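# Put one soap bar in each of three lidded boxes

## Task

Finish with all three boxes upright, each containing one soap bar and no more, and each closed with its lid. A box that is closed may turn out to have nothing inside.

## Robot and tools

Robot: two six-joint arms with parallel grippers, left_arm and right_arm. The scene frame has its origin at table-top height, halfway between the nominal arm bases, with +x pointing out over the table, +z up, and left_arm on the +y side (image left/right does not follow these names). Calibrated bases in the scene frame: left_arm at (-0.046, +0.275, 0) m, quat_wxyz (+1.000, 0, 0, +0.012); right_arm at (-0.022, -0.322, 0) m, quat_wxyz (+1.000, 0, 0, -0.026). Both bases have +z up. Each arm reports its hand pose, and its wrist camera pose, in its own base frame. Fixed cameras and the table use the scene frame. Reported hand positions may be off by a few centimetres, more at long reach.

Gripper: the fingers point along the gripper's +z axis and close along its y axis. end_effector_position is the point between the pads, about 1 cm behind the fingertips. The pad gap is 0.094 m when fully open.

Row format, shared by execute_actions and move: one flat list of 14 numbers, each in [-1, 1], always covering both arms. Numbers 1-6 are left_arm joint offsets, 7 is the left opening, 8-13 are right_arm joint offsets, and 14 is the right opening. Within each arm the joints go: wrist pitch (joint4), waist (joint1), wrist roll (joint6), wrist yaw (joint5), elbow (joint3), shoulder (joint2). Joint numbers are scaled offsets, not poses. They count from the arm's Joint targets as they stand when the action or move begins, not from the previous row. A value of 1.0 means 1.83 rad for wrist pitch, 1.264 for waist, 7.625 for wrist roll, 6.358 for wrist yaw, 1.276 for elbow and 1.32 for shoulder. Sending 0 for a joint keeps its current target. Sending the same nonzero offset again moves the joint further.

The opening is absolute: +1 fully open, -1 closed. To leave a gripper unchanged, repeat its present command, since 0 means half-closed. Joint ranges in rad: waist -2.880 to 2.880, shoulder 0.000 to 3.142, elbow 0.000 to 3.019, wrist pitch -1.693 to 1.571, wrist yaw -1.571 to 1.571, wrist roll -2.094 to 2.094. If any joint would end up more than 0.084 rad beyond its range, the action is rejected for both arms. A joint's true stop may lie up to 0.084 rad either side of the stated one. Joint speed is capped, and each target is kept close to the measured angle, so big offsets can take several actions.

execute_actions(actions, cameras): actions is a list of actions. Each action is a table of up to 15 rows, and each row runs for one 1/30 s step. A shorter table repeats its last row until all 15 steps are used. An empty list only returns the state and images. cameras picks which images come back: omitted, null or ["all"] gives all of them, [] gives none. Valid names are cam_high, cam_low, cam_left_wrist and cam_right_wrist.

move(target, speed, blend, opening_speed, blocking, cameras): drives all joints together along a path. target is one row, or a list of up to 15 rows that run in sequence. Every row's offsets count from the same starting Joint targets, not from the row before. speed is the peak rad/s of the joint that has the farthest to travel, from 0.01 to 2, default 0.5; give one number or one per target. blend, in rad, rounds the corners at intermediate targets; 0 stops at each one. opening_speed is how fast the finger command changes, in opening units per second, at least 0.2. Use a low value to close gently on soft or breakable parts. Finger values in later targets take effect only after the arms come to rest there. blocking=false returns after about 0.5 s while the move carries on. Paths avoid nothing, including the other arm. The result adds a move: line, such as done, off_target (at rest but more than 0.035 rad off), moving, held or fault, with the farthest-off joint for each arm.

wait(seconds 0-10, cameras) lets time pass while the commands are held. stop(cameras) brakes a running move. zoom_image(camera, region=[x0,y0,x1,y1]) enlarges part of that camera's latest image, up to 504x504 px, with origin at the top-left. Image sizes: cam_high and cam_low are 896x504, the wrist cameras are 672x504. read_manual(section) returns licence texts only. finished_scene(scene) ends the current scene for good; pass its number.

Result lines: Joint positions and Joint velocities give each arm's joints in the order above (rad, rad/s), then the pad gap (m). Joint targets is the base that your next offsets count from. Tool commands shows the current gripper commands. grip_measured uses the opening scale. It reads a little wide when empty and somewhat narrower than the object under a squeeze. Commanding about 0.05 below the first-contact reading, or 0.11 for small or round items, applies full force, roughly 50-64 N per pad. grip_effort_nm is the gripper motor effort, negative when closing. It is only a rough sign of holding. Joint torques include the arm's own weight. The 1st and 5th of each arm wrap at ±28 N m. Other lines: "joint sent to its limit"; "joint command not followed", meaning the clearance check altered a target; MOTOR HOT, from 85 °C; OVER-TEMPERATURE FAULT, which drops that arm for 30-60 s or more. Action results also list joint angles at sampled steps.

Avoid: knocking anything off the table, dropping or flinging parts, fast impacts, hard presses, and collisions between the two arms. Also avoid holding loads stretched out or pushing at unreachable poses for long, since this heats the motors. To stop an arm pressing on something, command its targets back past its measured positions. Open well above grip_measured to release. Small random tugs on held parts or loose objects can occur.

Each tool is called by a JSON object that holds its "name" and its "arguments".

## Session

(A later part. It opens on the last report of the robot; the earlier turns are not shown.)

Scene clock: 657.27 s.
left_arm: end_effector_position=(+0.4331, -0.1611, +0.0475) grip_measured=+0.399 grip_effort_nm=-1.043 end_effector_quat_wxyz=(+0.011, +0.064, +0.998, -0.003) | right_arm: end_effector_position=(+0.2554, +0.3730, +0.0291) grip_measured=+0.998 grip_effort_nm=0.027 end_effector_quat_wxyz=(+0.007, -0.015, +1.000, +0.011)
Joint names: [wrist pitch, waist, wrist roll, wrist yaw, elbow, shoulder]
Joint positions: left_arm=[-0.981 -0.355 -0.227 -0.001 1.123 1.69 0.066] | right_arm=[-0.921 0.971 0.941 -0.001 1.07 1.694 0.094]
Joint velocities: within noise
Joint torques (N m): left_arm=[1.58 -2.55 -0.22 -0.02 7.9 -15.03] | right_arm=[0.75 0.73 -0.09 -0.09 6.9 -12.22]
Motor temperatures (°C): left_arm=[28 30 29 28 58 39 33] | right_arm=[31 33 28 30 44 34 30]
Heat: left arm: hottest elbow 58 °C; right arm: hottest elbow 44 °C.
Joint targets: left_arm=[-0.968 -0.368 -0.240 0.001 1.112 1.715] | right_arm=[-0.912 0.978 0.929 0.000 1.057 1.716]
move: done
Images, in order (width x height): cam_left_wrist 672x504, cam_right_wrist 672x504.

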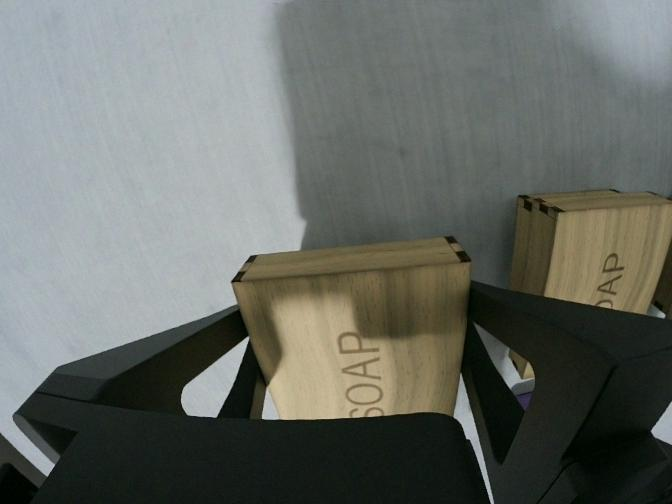

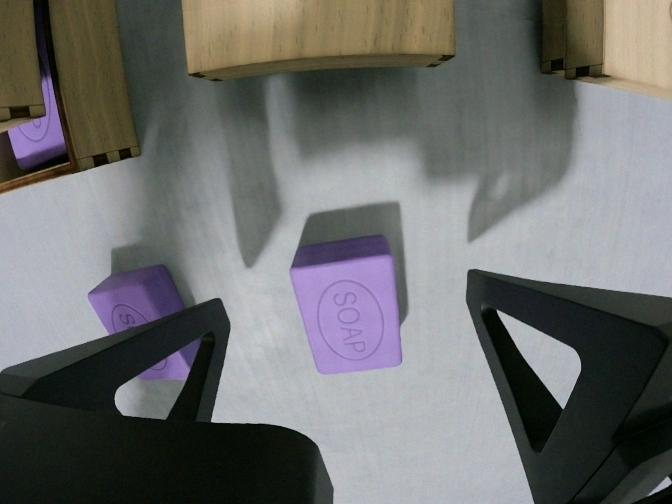

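{"name": "move", "arguments": {"target": [0.0128,0,0,0,-0.0711,-0.0511,0.3,0.0144,0,0,0,-0.007,0.0131,1], "speed": 0.12, "cameras": ["cam_right_wrist","cam_left_wrist","cam_low"]}}

{"name": "zoom_image", "arguments": {"camera": "cam_left_wrist", "region": [220, 160, 490, 340]}}

{"name": "zoom_image", "arguments": {"camera": "cam_low", "region": [460, 230, 610, 330]}}

Scene clock: 700.87 s.
left_arm: end_effector_position=(+0.4054, -0.1525, +0.0345) grip_measured=+0.399 grip_effort_nm=-1.048 end_effector_quat_wxyz=(-0.002, +0.064, +0.998, +0.000) | right_arm: end_effector_position=(+0.2560, +0.3738, +0.0202) grip_measured=+0.998 grip_effort_nm=0.037 end_effector_quat_wxyz=(+0.008, -0.015, +1.000, +0.012)
Joint names: [wrist pitch, waist, wrist roll, wrist yaw, elbow, shoulder]
Joint positions: left_arm=[-0.955 -0.358 -0.229 0.002 1.04 1.659 0.066] | right_arm=[-0.895 0.971 0.941 -0.001 1.062 1.709 0.094]
Joint velocities: within noise
Joint torques (N m): left_arm=[1.61 -2.32 -0.18 -0.1 6.86 -17.38] | right_arm=[0.7 0.73 -0.09 -0.09 6.71 -12.1]
Motor temperatures (°C): left_arm=[28 30 29 28 50 36 33] | right_arm=[31 33 28 30 42 34 30]
Heat: left arm: hottest elbow 50 °C; right arm: hottest elbow 42 °C.
Joint targets: left_arm=[-0.945 -0.368 -0.240 0.001 1.021 1.648] | right_arm=[-0.886 0.978 0.929 0.000 1.048 1.733]
move: done
Images, in order (width x height): cam_low 896x504, cam_left_wrist 672x504, cam_right_wrist 672x504.

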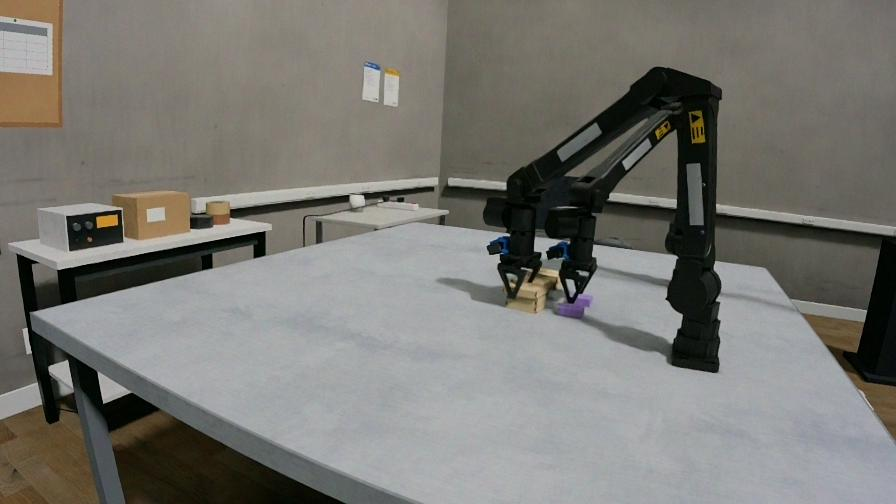

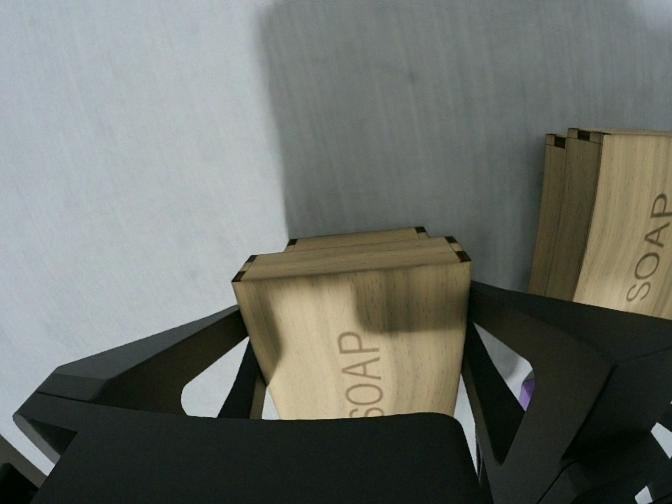

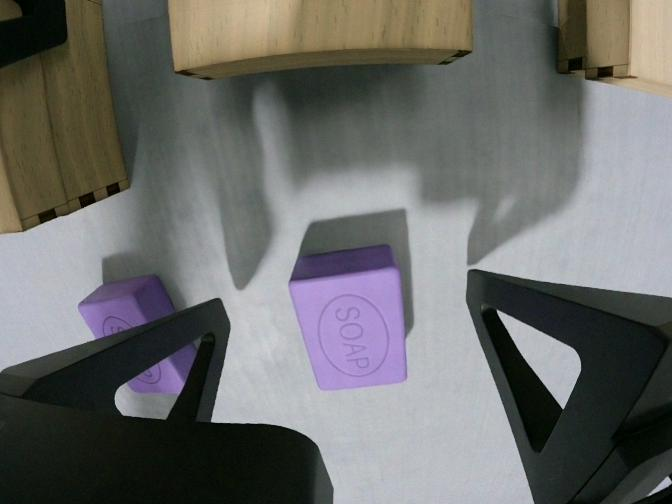

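Scaled by 1.867 from the camera's 672x504 image, which has a finer 960x720 frame.

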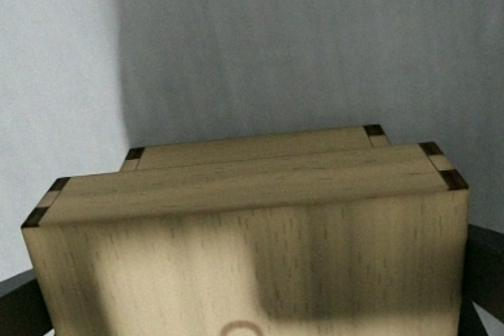

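Scaled by 3.360 from the camera's 896x504 image, which has a finer 1280x720 frame.

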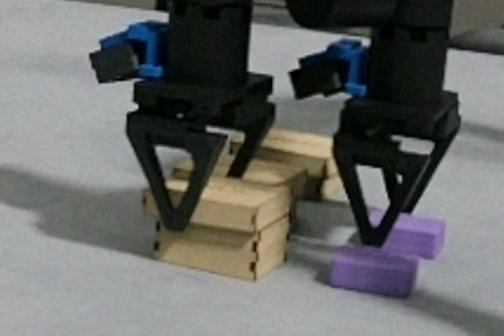

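{"name": "move", "arguments": {"target": [0.006,-0.0075,-0.0012,0,-0.0204,-0.0341,0.3,0,0,0,0,0,0,1], "speed": 0.06, "cameras": ["cam_left_wrist","cam_low"]}}

{"name": "zoom_image", "arguments": {"camera": "cam_left_wrist", "region": [220, 160, 490, 340]}}

{"name": "zoom_image", "arguments": {"camera": "cam_low", "region": [460, 230, 610, 330]}}

Scene clock: 734.87 s.
left_arm: end_effector_position=(+0.3954, -0.1521, +0.0397) grip_measured=+0.399 grip_effort_nm=-1.033 end_effector_quat_wxyz=(+0.005, +0.065, +0.998, -0.002) | right_arm: end_effector_position=(+0.2560, +0.3739, +0.0202) grip_measured=+0.998 grip_effort_nm=0.037 end_effector_quat_wxyz=(+0.008, -0.015, +1.000, +0.012)
Joint names: [wrist pitch, waist, wrist roll, wrist yaw, elbow, shoulder]
Joint positions: left_arm=[-0.946 -0.365 -0.235 0.002 1.007 1.621 0.066] | right_arm=[-0.895 0.971 0.941 -0.001 1.062 1.709 0.094]
Joint velocities: within noise
Joint torques (N m): left_arm=[1.59 -2.43 -0.22 -0.1 7.62 -17.26] | right_arm=[0.73 0.73 -0.09 -0.09 6.72 -12.1]
Motor temperatures (°C): left_arm=[28 30 29 28 45 36 33] | right_arm=[31 33 28 30 43 34 30]
Heat: left arm: hottest elbow 45 °C; right arm: hottest elbow 43 °C.
Joint targets: left_arm=[-0.934 -0.378 -0.249 0.001 0.995 1.603] | right_arm=[-0.886 0.978 0.929 0.000 1.048 1.733]
move: done
Images, in order (width x height): cam_low 896x504, cam_left_wrist 672x504.

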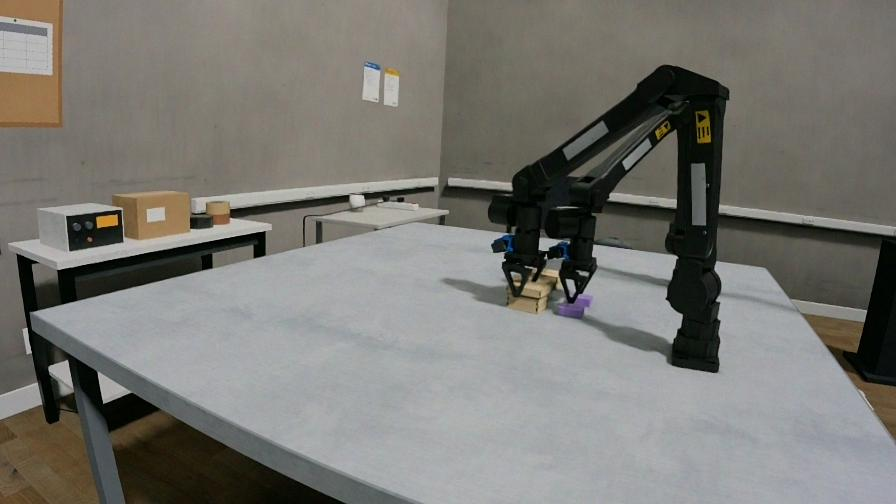

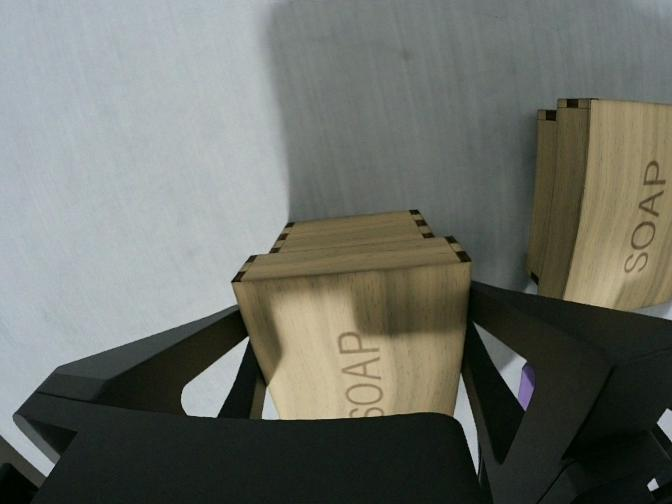

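Scaled by 1.867 from the camera's 672x504 image, which has a finer 960x720 frame.

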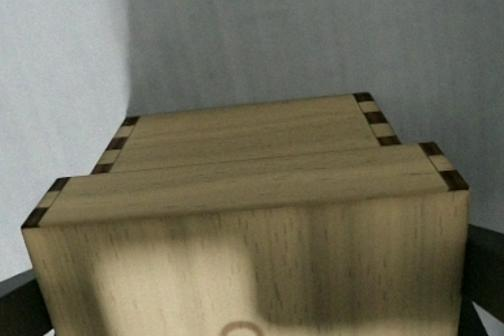

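Scaled by 3.360 from the camera's 896x504 image, which has a finer 1280x720 frame.

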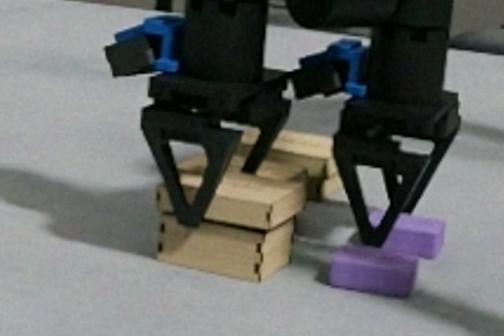

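{"name": "zoom_image", "arguments": {"camera": "cam_low", "region": [495, 255, 565, 325]}}

{"name": "zoom_image", "arguments": {"camera": "cam_right_wrist", "region": [0, 0, 200, 250]}}

Scaled by 7.200 from the camera's 896x504 image, which has a finer 1280x720 frame.

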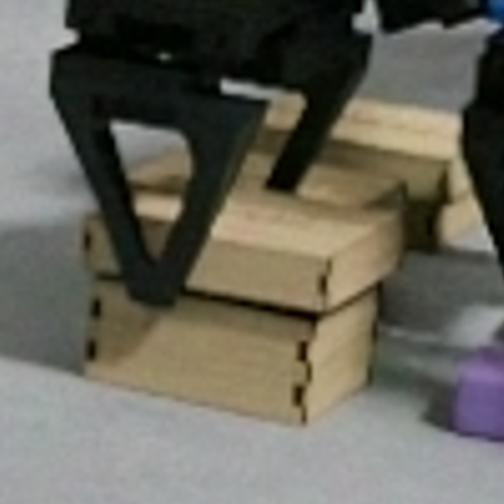

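This scene's latest camera images include none from cam_right_wrist. They are from: cam_low, cam_left_wrist. cam_right_wrist's image comes with the result of a call that names it in "cameras".

{"name": "move", "arguments": {"target": [0.0197,0,-0.0013,0,-0.0149,0.0394,0.3,0,0,0,0,0,0,1], "speed": 0.04, "cameras": ["cam_left_wrist","cam_low"]}}

{"name": "zoom_image", "arguments": {"camera": "cam_left_wrist", "region": [220, 160, 490, 340]}}

{"name": "zoom_image", "arguments": {"camera": "cam_low", "region": [495, 255, 565, 325]}}

Scene clock: 815.23 s.
left_arm: end_effector_position=(+0.3954, -0.1520, +0.0369) grip_measured=+0.399 grip_effort_nm=-1.033 end_effector_quat_wxyz=(+0.009, +0.063, +0.998, -0.004) | right_arm: end_effector_position=(+0.2560, +0.3739, +0.0202) grip_measured=+0.998 grip_effort_nm=0.037 end_effector_quat_wxyz=(+0.008, -0.015, +1.000, +0.012)
Joint names: [wrist pitch, waist, wrist roll, wrist yaw, elbow, shoulder]
Joint positions: left_arm=[-0.929 -0.365 -0.24 0.002 0.998 1.621 0.066] | right_arm=[-0.895 0.971 0.941 -0.001 1.062 1.709 0.094]
Joint velocities: within noise
Joint torques (N m): left_arm=[1.13 -1.67 -0.07 -0.06 8.55 -15.56] | right_arm=[0.75 0.73 -0.09 -0.09 6.72 -12.1]
Motor temperatures (°C): left_arm=[28 29 29 28 41 36 34] | right_arm=[31 33 28 30 43 34 30]
Heat: left arm: hottest elbow 41 °C; right arm: hottest elbow 43 °C.
Joint targets: left_arm=[-0.930 -0.365 -0.240 0.002 0.999 1.621] | right_arm=[-0.886 0.978 0.929 0.000 1.048 1.733]
move: held (left_arm; a check stopped the path); limits=held
joint command not followed: on one or more control steps a check withheld the commanded joint targets of the left arm, and it was not sent them on those steps.
cause: the commanded joint targets, or the way to them, would bring a part of the robot too close to another arm (this arm's wrist (the part past the wrist pitch) and the right arm's wrist (the part past the wrist pitch)).
Images, in order (width x height): cam_low 896x504, cam_left_wrist 672x504.

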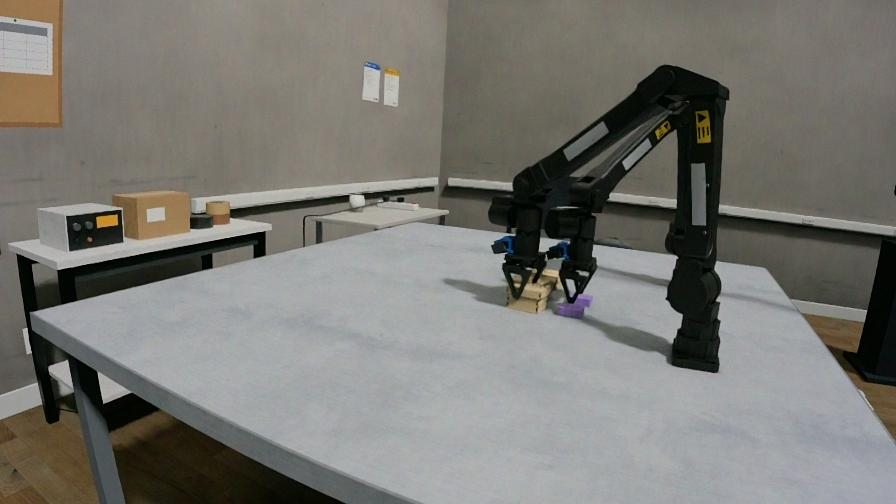

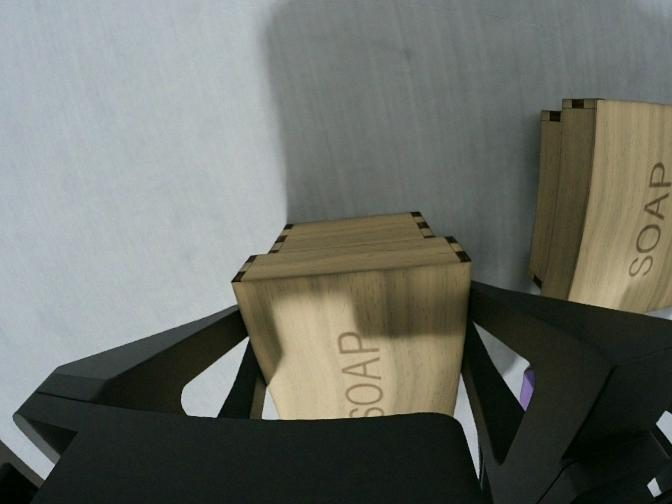

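Scaled by 1.867 from the camera's 672x504 image, which has a finer 960x720 frame.

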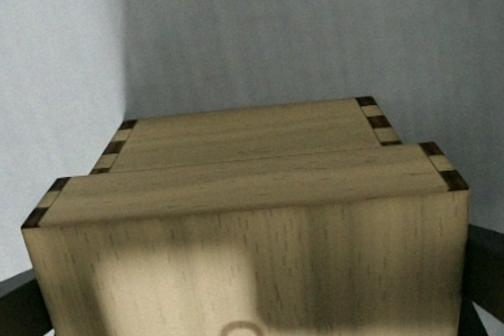

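Scaled by 7.200 from the camera's 896x504 image, which has a finer 1280x720 frame.

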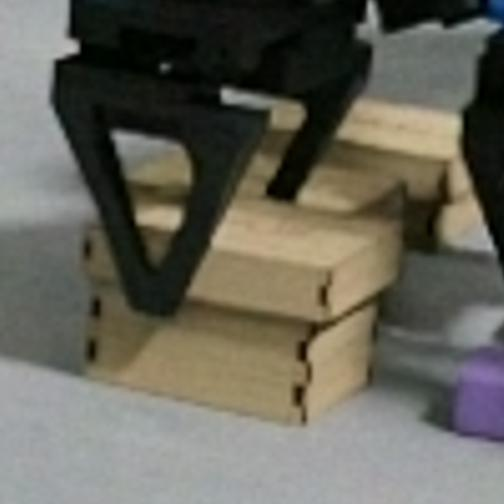

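{"name": "move", "arguments": {"target": [0,0,0,0,0,0,0.3,-0.004,0,0,0,0,-0.0356,1], "speed": 0.06, "cameras": ["cam_right_wrist"]}}

{"name": "move", "arguments": {"target": [0,0,0,0,0,0,0.3,0,0,0,0,0,0,-0.35], "opening_speed": 0.5, "cameras": ["cam_right_wrist"]}}

Scene clock: 842.37 s.
left_arm: end_effector_position=(+0.3954, -0.1520, +0.0369) grip_measured=+0.399 grip_effort_nm=-1.038 end_effector_quat_wxyz=(+0.009, +0.063, +0.998, -0.004) | right_arm: end_effector_position=(+0.2566, +0.3748, +0.0247) grip_measured=+0.998 grip_effort_nm=0.032 end_effector_quat_wxyz=(+0.011, -0.015, +1.000, +0.016)
Joint names: [wrist pitch, waist, wrist roll, wrist yaw, elbow, shoulder]
Joint positions: left_arm=[-0.929 -0.365 -0.24 0.002 0.998 1.621 0.066] | right_arm=[-0.895 0.971 0.94 -0.001 1.062 1.699 0.094]
Joint velocities: within noise
Joint torques (N m): left_arm=[1.1 -1.49 -0.06 -0.06 8.61 -15.56] | right_arm=[0.49 0.67 -0.09 -0.09 6.8 -14.92]
Motor temperatures (°C): left_arm=[28 29 29 28 43 35 34] | right_arm=[31 33 28 30 43 34 30]
Heat: left arm: hottest elbow 43 °C; right arm: hottest elbow 43 °C.
Joint targets: left_arm=[-0.930 -0.365 -0.240 0.002 0.999 1.621] | right_arm=[-0.893 0.978 0.929 0.000 1.048 1.686]
move: done
Images, in order (width x height): cam_right_wrist 672x504.

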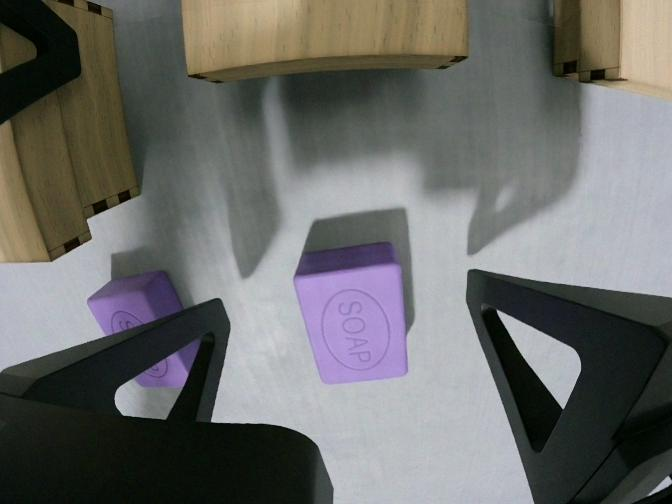

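Scene clock: 845.30 s.
left_arm: end_effector_position=(+0.3954, -0.1520, +0.0369) grip_measured=+0.399 grip_effort_nm=-1.043 end_effector_quat_wxyz=(+0.009, +0.063, +0.998, -0.004) | right_arm: end_effector_position=(+0.2566, +0.3748, +0.0247) grip_measured=-0.246 grip_effort_nm=-1.018 end_effector_quat_wxyz=(+0.011, -0.015, +1.000, +0.016)
Joint names: [wrist pitch, waist, wrist roll, wrist yaw, elbow, shoulder]
Joint positions: left_arm=[-0.929 -0.365 -0.24 0.002 0.998 1.621 0.066] | right_arm=[-0.895 0.971 0.94 -0.001 1.062 1.699 0.035]
Joint velocities: within noise
Joint torques (N m): left_arm=[1.1 -1.61 -0.06 -0.06 8.61 -15.56] | right_arm=[0.5 0.67 -0.1 -0.09 6.82 -14.92]
Motor temperatures (°C): left_arm=[28 29 29 28 43 35 34] | right_arm=[31 33 28 30 43 34 30]
Heat: left arm: hottest elbow 43 °C; right arm: hottest elbow 43 °C.
Joint targets: left_arm=[-0.930 -0.365 -0.240 0.002 0.999 1.621] | right_arm=[-0.893 0.978 0.929 0.000 1.048 1.686]
move: done
Images, in order (width x height): cam_right_wrist 672x504.

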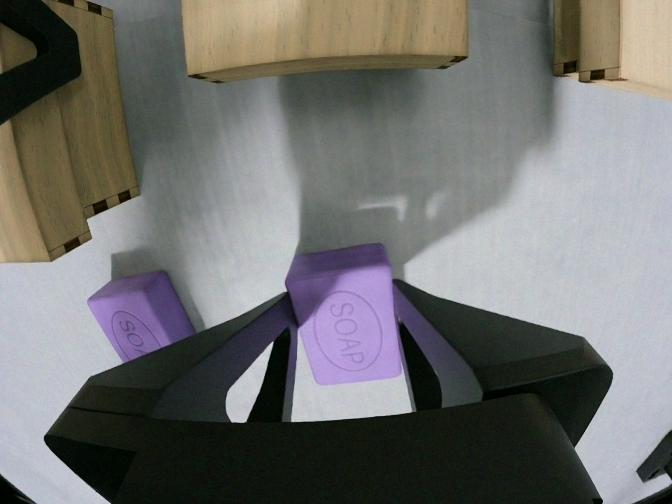

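{"name": "move", "arguments": {"target": [[0,0,0,0,0,0,0.3,-0.035,0,0,0,0.03,-0.06,-0.35],[0,0,0,0,0,0,0.3,-0.09,-0.2,0,0,0.05,-0.12,-0.35]], "speed": [0.1,0.4], "blend": 0.03, "cameras": ["cam_right_wrist"]}}

{"name": "move", "arguments": {"target": [0.018,0,0,0,-0.014,0.034,0.3,0,0,0,0,0,0,-0.35], "speed": 0.04, "cameras": ["cam_left_wrist","cam_low"]}}

{"name": "zoom_image", "arguments": {"camera": "cam_left_wrist", "region": [220, 160, 490, 340]}}

{"name": "zoom_image", "arguments": {"camera": "cam_low", "region": [495, 255, 565, 325]}}

Scene clock: 865.17 s.
left_arm: end_effector_position=(+0.3954, -0.1520, +0.0369) grip_measured=+0.399 grip_effort_nm=-1.038 end_effector_quat_wxyz=(+0.009, +0.063, +0.998, -0.004) | right_arm: end_effector_position=(+0.3195, +0.2842, +0.0898) grip_measured=-0.250 grip_effort_nm=-1.072 end_effector_quat_wxyz=(+0.014, +0.106, +0.994, +0.016)
Joint names: [wrist pitch, waist, wrist roll, wrist yaw, elbow, shoulder]
Joint positions: left_arm=[-0.929 -0.365 -0.24 0.002 0.998 1.621 0.066] | right_arm=[-1.05 0.728 0.94 -0.001 1.062 1.54 0.035]
Joint velocities: within noise
Joint torques (N m): left_arm=[1.1 -1.61 -0.06 -0.06 8.58 -15.56] | right_arm=[0.25 -0.15 -0.09 -0.1 12.98 -13.39]
Motor temperatures (°C): left_arm=[28 29 29 28 43 35 34] | right_arm=[31 33 28 30 43 33 31]
Heat: left arm: hottest elbow 43 °C; right arm: hottest elbow 43 °C.
Joint targets: left_arm=[-0.930 -0.365 -0.240 0.002 0.999 1.621] | right_arm=[-1.058 0.725 0.929 0.000 1.112 1.528]
move: off_target (right_arm); right_arm: the elbow is farthest, 0.050 rad from its target
Images, in order (width x height): cam_right_wrist 672x504.

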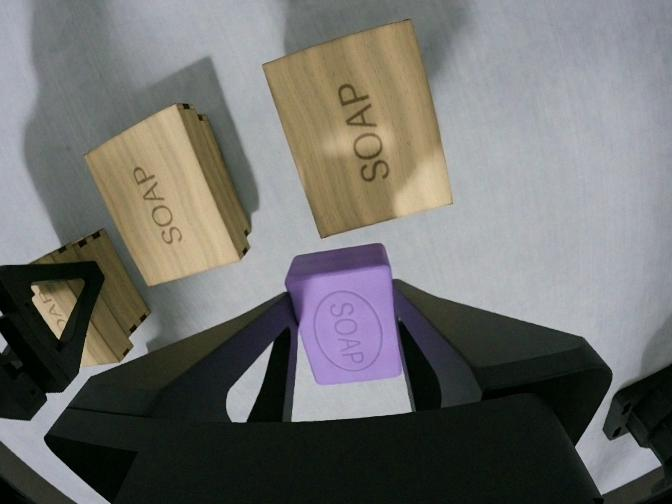

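Scene clock: 866.63 s.
left_arm: end_effector_position=(+0.3958, -0.1522, +0.0275) grip_measured=+0.399 grip_effort_nm=-1.043 end_effector_quat_wxyz=(+0.007, +0.063, +0.998, -0.003) | right_arm: end_effector_position=(+0.3195, +0.2842, +0.0898) grip_measured=-0.250 grip_effort_nm=-1.082 end_effector_quat_wxyz=(+0.014, +0.106, +0.994, +0.016)
Joint names: [wrist pitch, waist, wrist roll, wrist yaw, elbow, shoulder]
Joint positions: left_arm=[-0.909 -0.365 -0.24 0.002 0.993 1.64 0.066] | right_arm=[-1.05 0.728 0.94 -0.001 1.062 1.54 0.035]
Joint velocities: within noise
Joint torques (N m): left_arm=[1.58 -1.55 -0.05 -0.06 7.32 -13.39] | right_arm=[0.16 -0.09 -0.09 -0.1 13 -13.33]
Motor temperatures (°C): left_arm=[28 29 29 28 43 35 34] | right_arm=[31 33 28 30 44 33 31]
Heat: left arm: hottest elbow 43 °C; right arm: hottest elbow 44 °C.
Joint targets: left_arm=[-0.897 -0.365 -0.240 0.002 0.981 1.665] | right_arm=[-1.058 0.725 0.929 0.000 1.112 1.528]
move: off_target (right_arm); right_arm: the elbow is farthest, 0.050 rad from its target
Images, in order (width x height): cam_low 896x504, cam_left_wrist 672x504.

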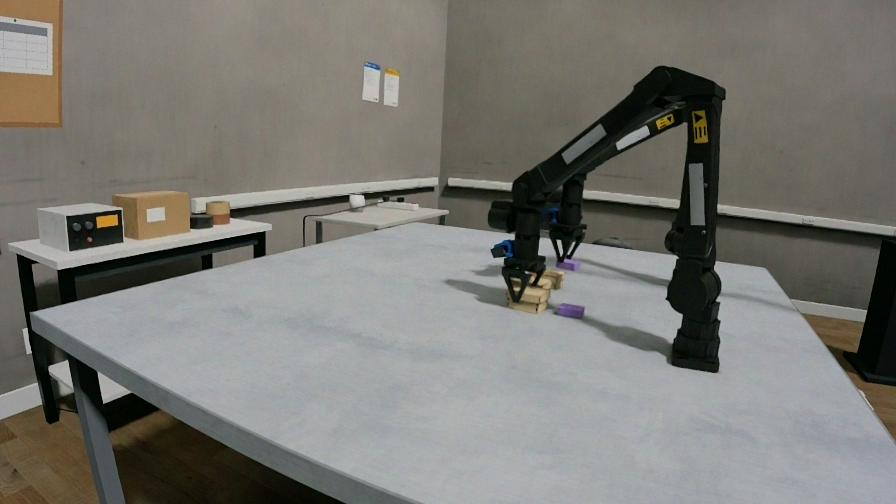

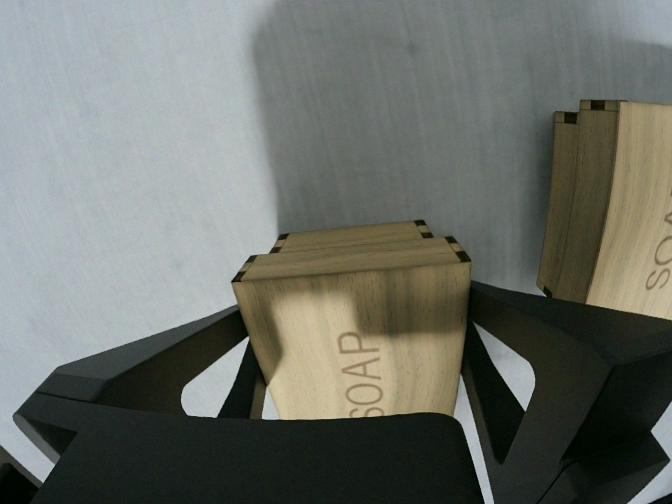

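Scaled by 1.867 from the camera's 672x504 image, which has a finer 960x720 frame.

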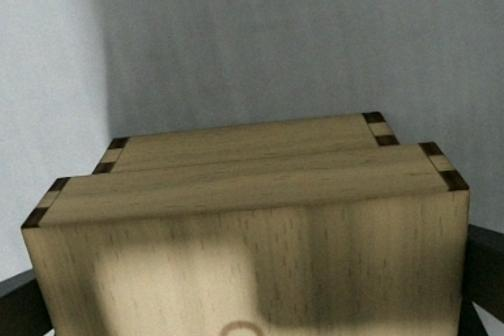

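Scaled by 7.200 from the camera's 896x504 image, which has a finer 1280x720 frame.

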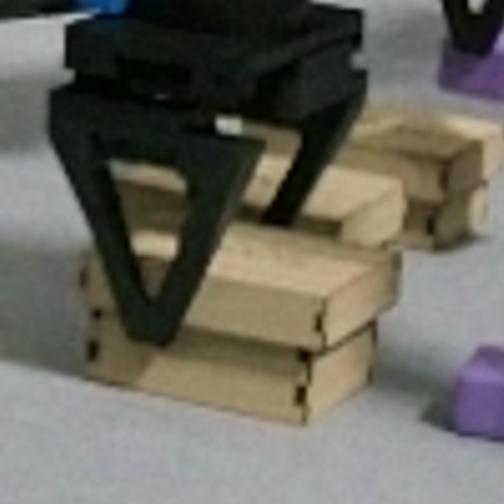

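{"name": "move", "arguments": {"target": [0.016,0,0,0,-0.011,0.018,0.3,0,0,0,0,0,0,-0.35], "speed": 0.04, "cameras": ["cam_low","cam_left_wrist"]}}

{"name": "zoom_image", "arguments": {"camera": "cam_low", "region": [380, 200, 620, 335]}}

Scene clock: 920.07 s.
left_arm: end_effector_position=(+0.3956, -0.1521, +0.0211) grip_measured=+0.399 grip_effort_nm=-1.033 end_effector_quat_wxyz=(+0.007, +0.063, +0.998, -0.003) | right_arm: end_effector_position=(+0.3195, +0.2842, +0.0898) grip_measured=-0.250 grip_effort_nm=-1.072 end_effector_quat_wxyz=(+0.014, +0.106, +0.994, +0.016)
Joint names: [wrist pitch, waist, wrist roll, wrist yaw, elbow, shoulder]
Joint positions: left_arm=[-0.89 -0.365 -0.24 0.002 0.985 1.65 0.066] | right_arm=[-1.05 0.728 0.94 -0.001 1.062 1.54 0.035]
Joint velocities: within noise
Joint torques (N m): left_arm=[2.03 -1.55 -0.06 -0.06 6.67 -12.22] | right_arm=[0.16 -0.09 -0.1 -0.09 13 -13.27]
Motor temperatures (°C): left_arm=[27 29 29 28 42 35 34] | right_arm=[31 33 28 30 53 33 32]
Heat: left arm: hottest elbow 42 °C; right arm: hottest elbow 53 °C.
Joint targets: left_arm=[-0.867 -0.365 -0.240 0.002 0.966 1.689] | right_arm=[-1.058 0.725 0.929 0.000 1.112 1.528]
move: off_target (left_arm, right_arm); left_arm: the shoulder is farthest, 0.039 rad from its target; right_arm: the elbow is farthest, 0.050 rad from its target
Images, in order (width x height): cam_low 896x504, cam_left_wrist 672x504.

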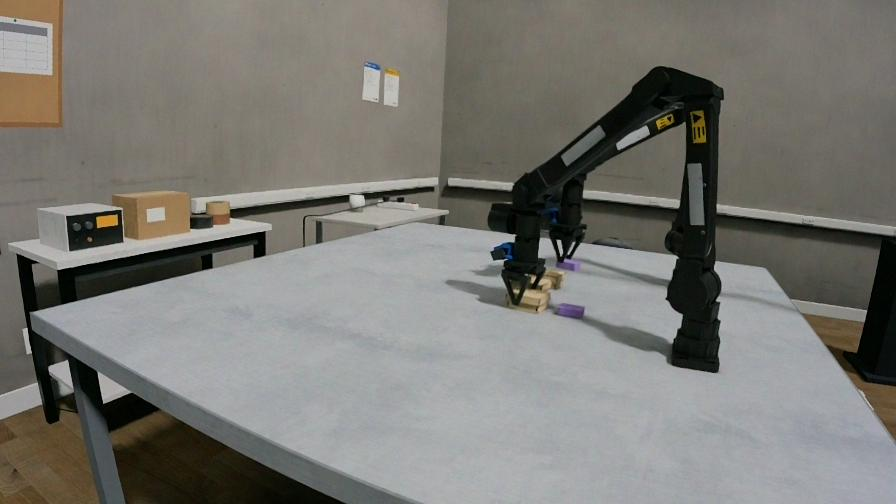

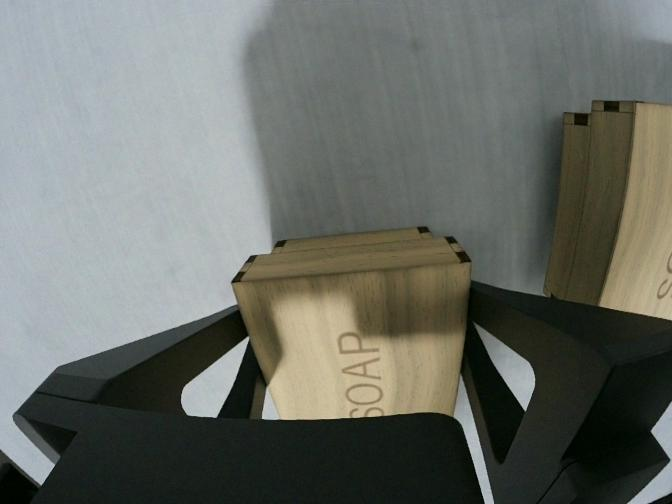

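Scaled by 2.100 from the camera's 896x504 image, which has a finer 1280x720 frame.

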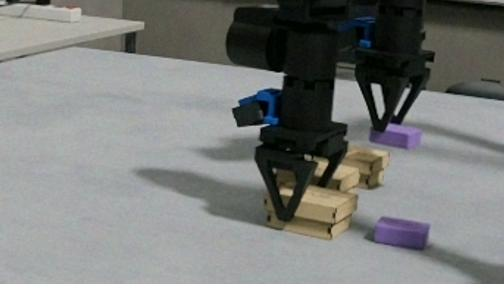

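{"name": "move", "arguments": {"target": [0.007,0,0,0,-0.003,0.01,0.3,0,0,0,0,0,0,-0.35], "speed": 0.04, "cameras": ["cam_left_wrist","cam_low"]}}

{"name": "zoom_image", "arguments": {"camera": "cam_low", "region": [490, 260, 560, 320]}}

Scene clock: 927.97 s.
left_arm: end_effector_position=(+0.3955, -0.1521, +0.0208) grip_measured=+0.399 grip_effort_nm=-1.038 end_effector_quat_wxyz=(+0.008, +0.063, +0.998, -0.003) | right_arm: end_effector_position=(+0.3195, +0.2842, +0.0898) grip_measured=-0.250 grip_effort_nm=-1.077 end_effector_quat_wxyz=(+0.014, +0.106, +0.994, +0.016)
Joint names: [wrist pitch, waist, wrist roll, wrist yaw, elbow, shoulder]
Joint positions: left_arm=[-0.888 -0.365 -0.24 0.002 0.984 1.65 0.066] | right_arm=[-1.05 0.728 0.94 -0.001 1.062 1.54 0.035]
Joint velocities: within noise
Joint torques (N m): left_arm=[2.47 -1.61 -0.06 -0.06 6.38 -11.05] | right_arm=[0.16 -0.09 -0.1 -0.1 13 -13.33]
Motor temperatures (°C): left_arm=[27 29 29 28 41 35 34] | right_arm=[31 33 28 30 54 33 32]
Heat: left arm: hottest elbow 41 °C; right arm: hottest elbow 54 °C.
Joint targets: left_arm=[-0.855 -0.365 -0.240 0.002 0.963 1.702] | right_arm=[-1.058 0.725 0.929 0.000 1.112 1.528]
move: off_target (left_arm, right_arm); left_arm: the shoulder is farthest, 0.052 rad from its target; right_arm: the elbow is farthest, 0.050 rad from its target
Images, in order (width x height): cam_low 896x504, cam_left_wrist 672x504.

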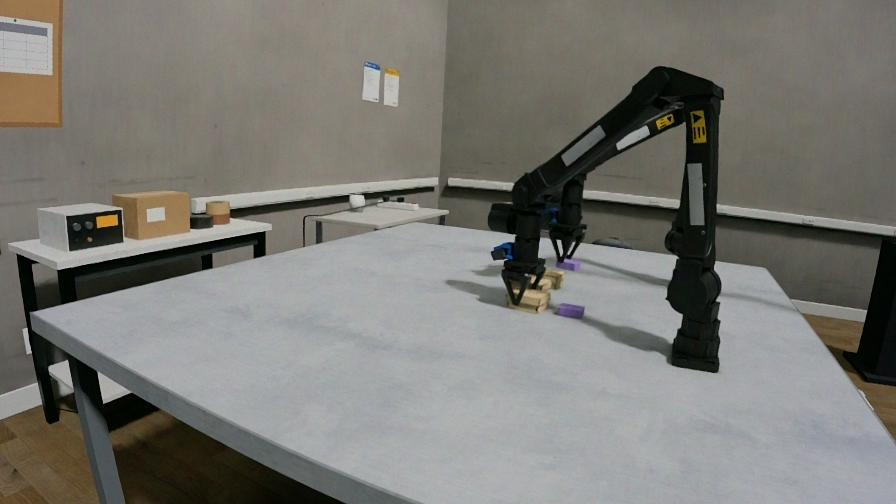

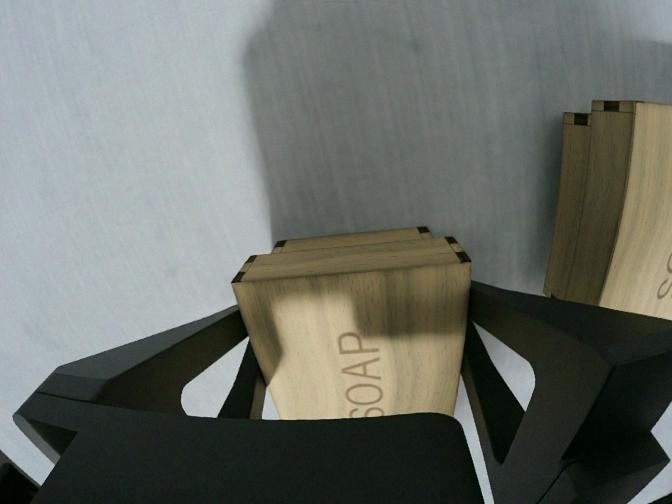

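Scaled by 7.200 from the camera's 896x504 image, which has a finer 1280x720 frame.

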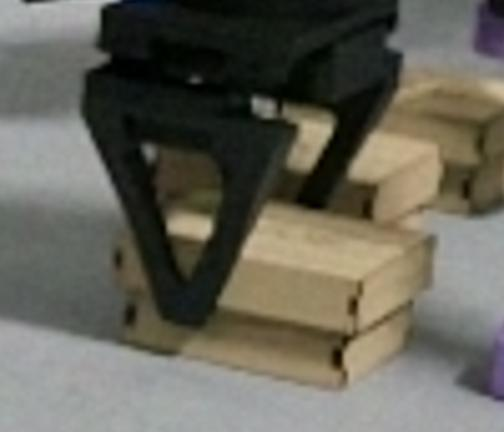

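{"name": "move", "arguments": {"target": [[-0.019,0,0,0,0.009,-0.034,0.3,0,0,0,0,0,0,-0.35],[-0.019,0,0,0,0.009,-0.034,1,0,0,0,0,0,0,-0.35],[-0.03,0,0,0,0.068,-0.05,1,0,0,0,0,0,0,-0.35],[-0.085,0,0,0,0.096,-0.095,1,0,0,0,0,0,0,-0.35],[-0.238,0,0,0,0.225,-0.178,1,0,0,0,0,0,0,-0.35]], "speed": [0.06,0.1,0.08,0.12,0.4], "opening_speed": 0.6, "cameras": ["cam_high","cam_low","cam_left_wrist"]}}

{"name": "zoom_image", "arguments": {"camera": "cam_low", "region": [490, 240, 590, 325]}}

Scene clock: 960.50 s.
left_arm: end_effector_position=(+0.3963, -0.1524, +0.1630) grip_measured=+0.998 grip_effort_nm=0.120 end_effector_quat_wxyz=(+0.006, +0.063, +0.998, -0.003) | right_arm: end_effector_position=(+0.3195, +0.2842, +0.0898) grip_measured=-0.250 grip_effort_nm=-1.077 end_effector_quat_wxyz=(+0.014, +0.106, +0.994, +0.016)
Joint names: [wrist pitch, waist, wrist roll, wrist yaw, elbow, shoulder]
Joint positions: left_arm=[-1.279 -0.365 -0.24 0.002 1.199 1.477 0.094] | right_arm=[-1.05 0.728 0.94 -0.001 1.062 1.54 0.035]
Joint velocities: within noise
Joint torques (N m): left_arm=[0.73 -1.55 -0.06 -0.06 14.78 -15.85] | right_arm=[0.16 -0.15 -0.09 -0.1 12.98 -13.33]
Motor temperatures (°C): left_arm=[27 29 29 28 40 35 33] | right_arm=[31 33 28 30 55 33 32]
Heat: left arm: hottest elbow 40 °C; right arm: hottest elbow 55 °C.
Joint targets: left_arm=[-1.290 -0.365 -0.240 0.002 1.250 1.468] | right_arm=[-1.058 0.725 0.929 0.000 1.112 1.528]
move: off_target (left_arm, right_arm); left_arm: the elbow is farthest, 0.051 rad from its target; right_arm: the elbow is farthest, 0.050 rad from its target
Images, in order (width x height): cam_high 896x504, cam_low 896x504, cam_left_wrist 672x504.

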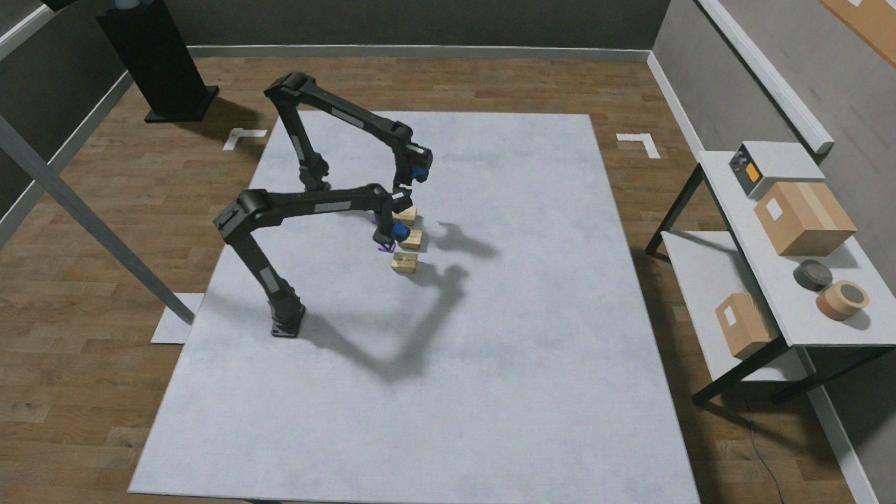

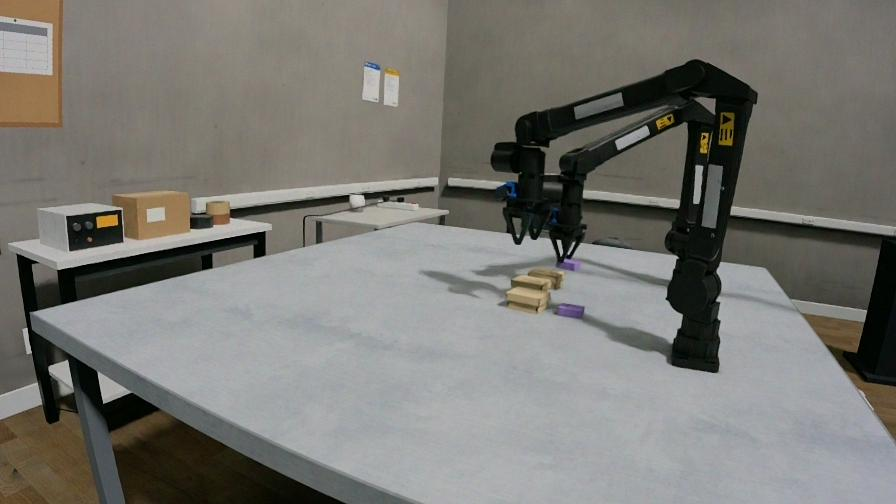

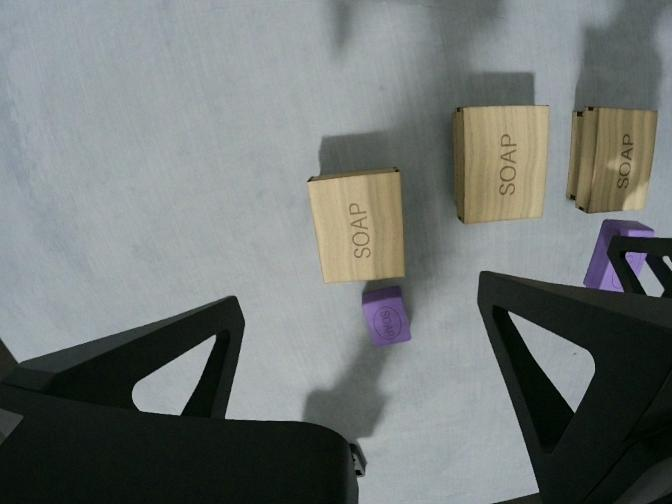

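Scaled by 5.040 from the camera's 896x504 image, which has a finer 1280x720 frame.

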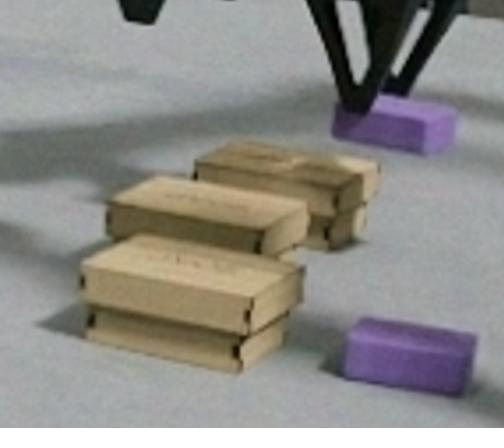

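{"name": "move", "arguments": {"target": [[0,0,0,0,0,0,1,0,-0.55,0,0,0,0,-0.35],[-0.022,-0.166,-0.0265,0,0.144,0.136,1,0,-0.55,0,0,0,0,-0.35]], "speed": 0.6, "blend": 0.05, "cameras": ["cam_left_wrist"]}}

{"name": "zoom_image", "arguments": {"camera": "cam_left_wrist", "region": [240, 100, 540, 325]}}

Scene clock: 1019.10 s.
left_arm: end_effector_position=(+0.4015, -0.2663, +0.1630) grip_measured=+0.998 grip_effort_nm=0.115 end_effector_quat_wxyz=(-0.001, +0.078, +0.997, -0.001) | right_arm: end_effector_position=(+0.4274, +0.0121, +0.0898) grip_measured=-0.250 grip_effort_nm=-1.072 end_effector_quat_wxyz=(+0.019, +0.440, +0.898, +0.010)
Joint names: [wrist pitch, waist, wrist roll, wrist yaw, elbow, shoulder]
Joint positions: left_arm=[-1.319 -0.584 -0.428 0.002 1.378 1.631 0.094] | right_arm=[-1.05 0.029 0.94 0 1.062 1.54 0.035]
Joint velocities: within noise
Joint torques (N m): left_arm=[0.59 -0.91 -0.24 -0.09 15.24 -16.15] | right_arm=[0.16 0.15 -0.09 -0.12 13 -13.27]
Motor temperatures (°C): left_arm=[27 29 29 28 48 36 32] | right_arm=[31 33 28 30 56 33 32]
Heat: left arm: hottest elbow 48 °C; right arm: hottest elbow 56 °C.
Joint targets: left_arm=[-1.330 -0.575 -0.442 0.002 1.434 1.647] | right_arm=[-1.058 0.030 0.929 0.000 1.112 1.528]
move: off_target (left_arm, right_arm); left_arm: the elbow is farthest, 0.056 rad from its target; right_arm: the elbow is farthest, 0.050 rad from its target
Images, in order (width x height): cam_left_wrist 672x504.

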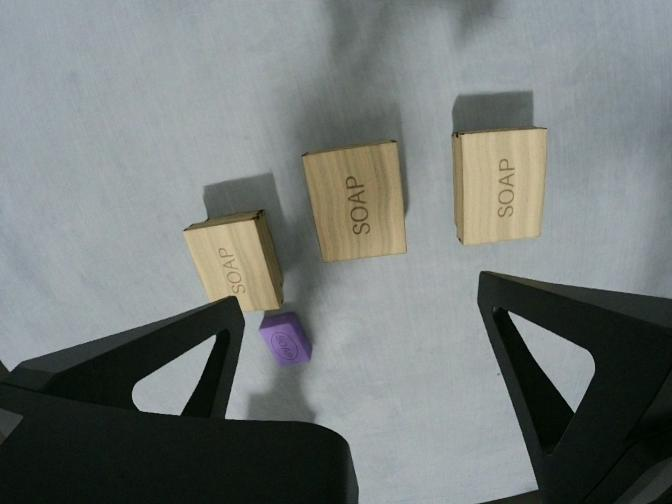

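Scaled by 1.680 from the camera's 672x504 image, which has a finer 960x720 frame.

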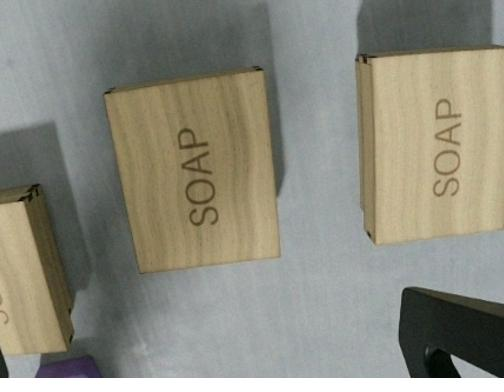

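{"name": "move", "arguments": {"target": [[0.139,0.0087,-0.0024,0,-0.131,0.0872,1,0,0,0,0,0,0,-0.35],[0.1923,0.0087,-0.0024,0,-0.1645,0.1286,1,0,0,0,0,0,0,-0.35]], "speed": [0.35,0.15], "blend": 0.03, "cameras": ["cam_left_wrist"]}}

Scene clock: 1051.17 s.
left_arm: end_effector_position=(+0.4196, -0.2734, +0.0378) grip_measured=+0.998 grip_effort_nm=0.115 end_effector_quat_wxyz=(+0.010, +0.065, +0.998, -0.007) | right_arm: end_effector_position=(+0.4274, +0.0121, +0.0898) grip_measured=-0.250 grip_effort_nm=-1.077 end_effector_quat_wxyz=(+0.019, +0.440, +0.898, +0.010)
Joint names: [wrist pitch, waist, wrist roll, wrist yaw, elbow, shoulder]
Joint positions: left_arm=[-0.991 -0.576 -0.447 0.002 1.234 1.791 0.094] | right_arm=[-1.05 0.029 0.94 0 1.062 1.54 0.035]
Joint velocities: within noise
Joint torques (N m): left_arm=[1.66 -0.67 -0.21 -0.09 7.97 -16.85] | right_arm=[0.17 0.15 -0.09 -0.11 13 -13.33]
Motor temperatures (°C): left_arm=[27 29 29 28 50 35 31] | right_arm=[31 33 28 30 57 33 33]
Heat: left arm: hottest elbow 50 °C; right arm: hottest elbow 57 °C.
Joint targets: left_arm=[-0.978 -0.564 -0.460 0.002 1.224 1.817] | right_arm=[-1.058 0.030 0.929 0.000 1.112 1.528]
move: off_target (right_arm); right_arm: the elbow is farthest, 0.050 rad from its target
Images, in order (width x height): cam_left_wrist 672x504.

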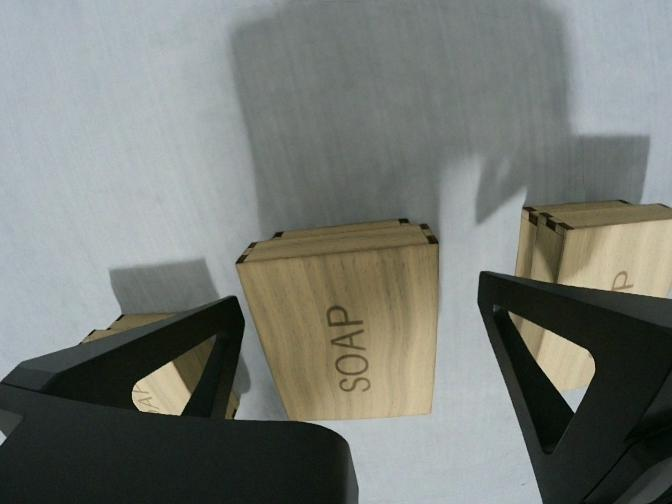

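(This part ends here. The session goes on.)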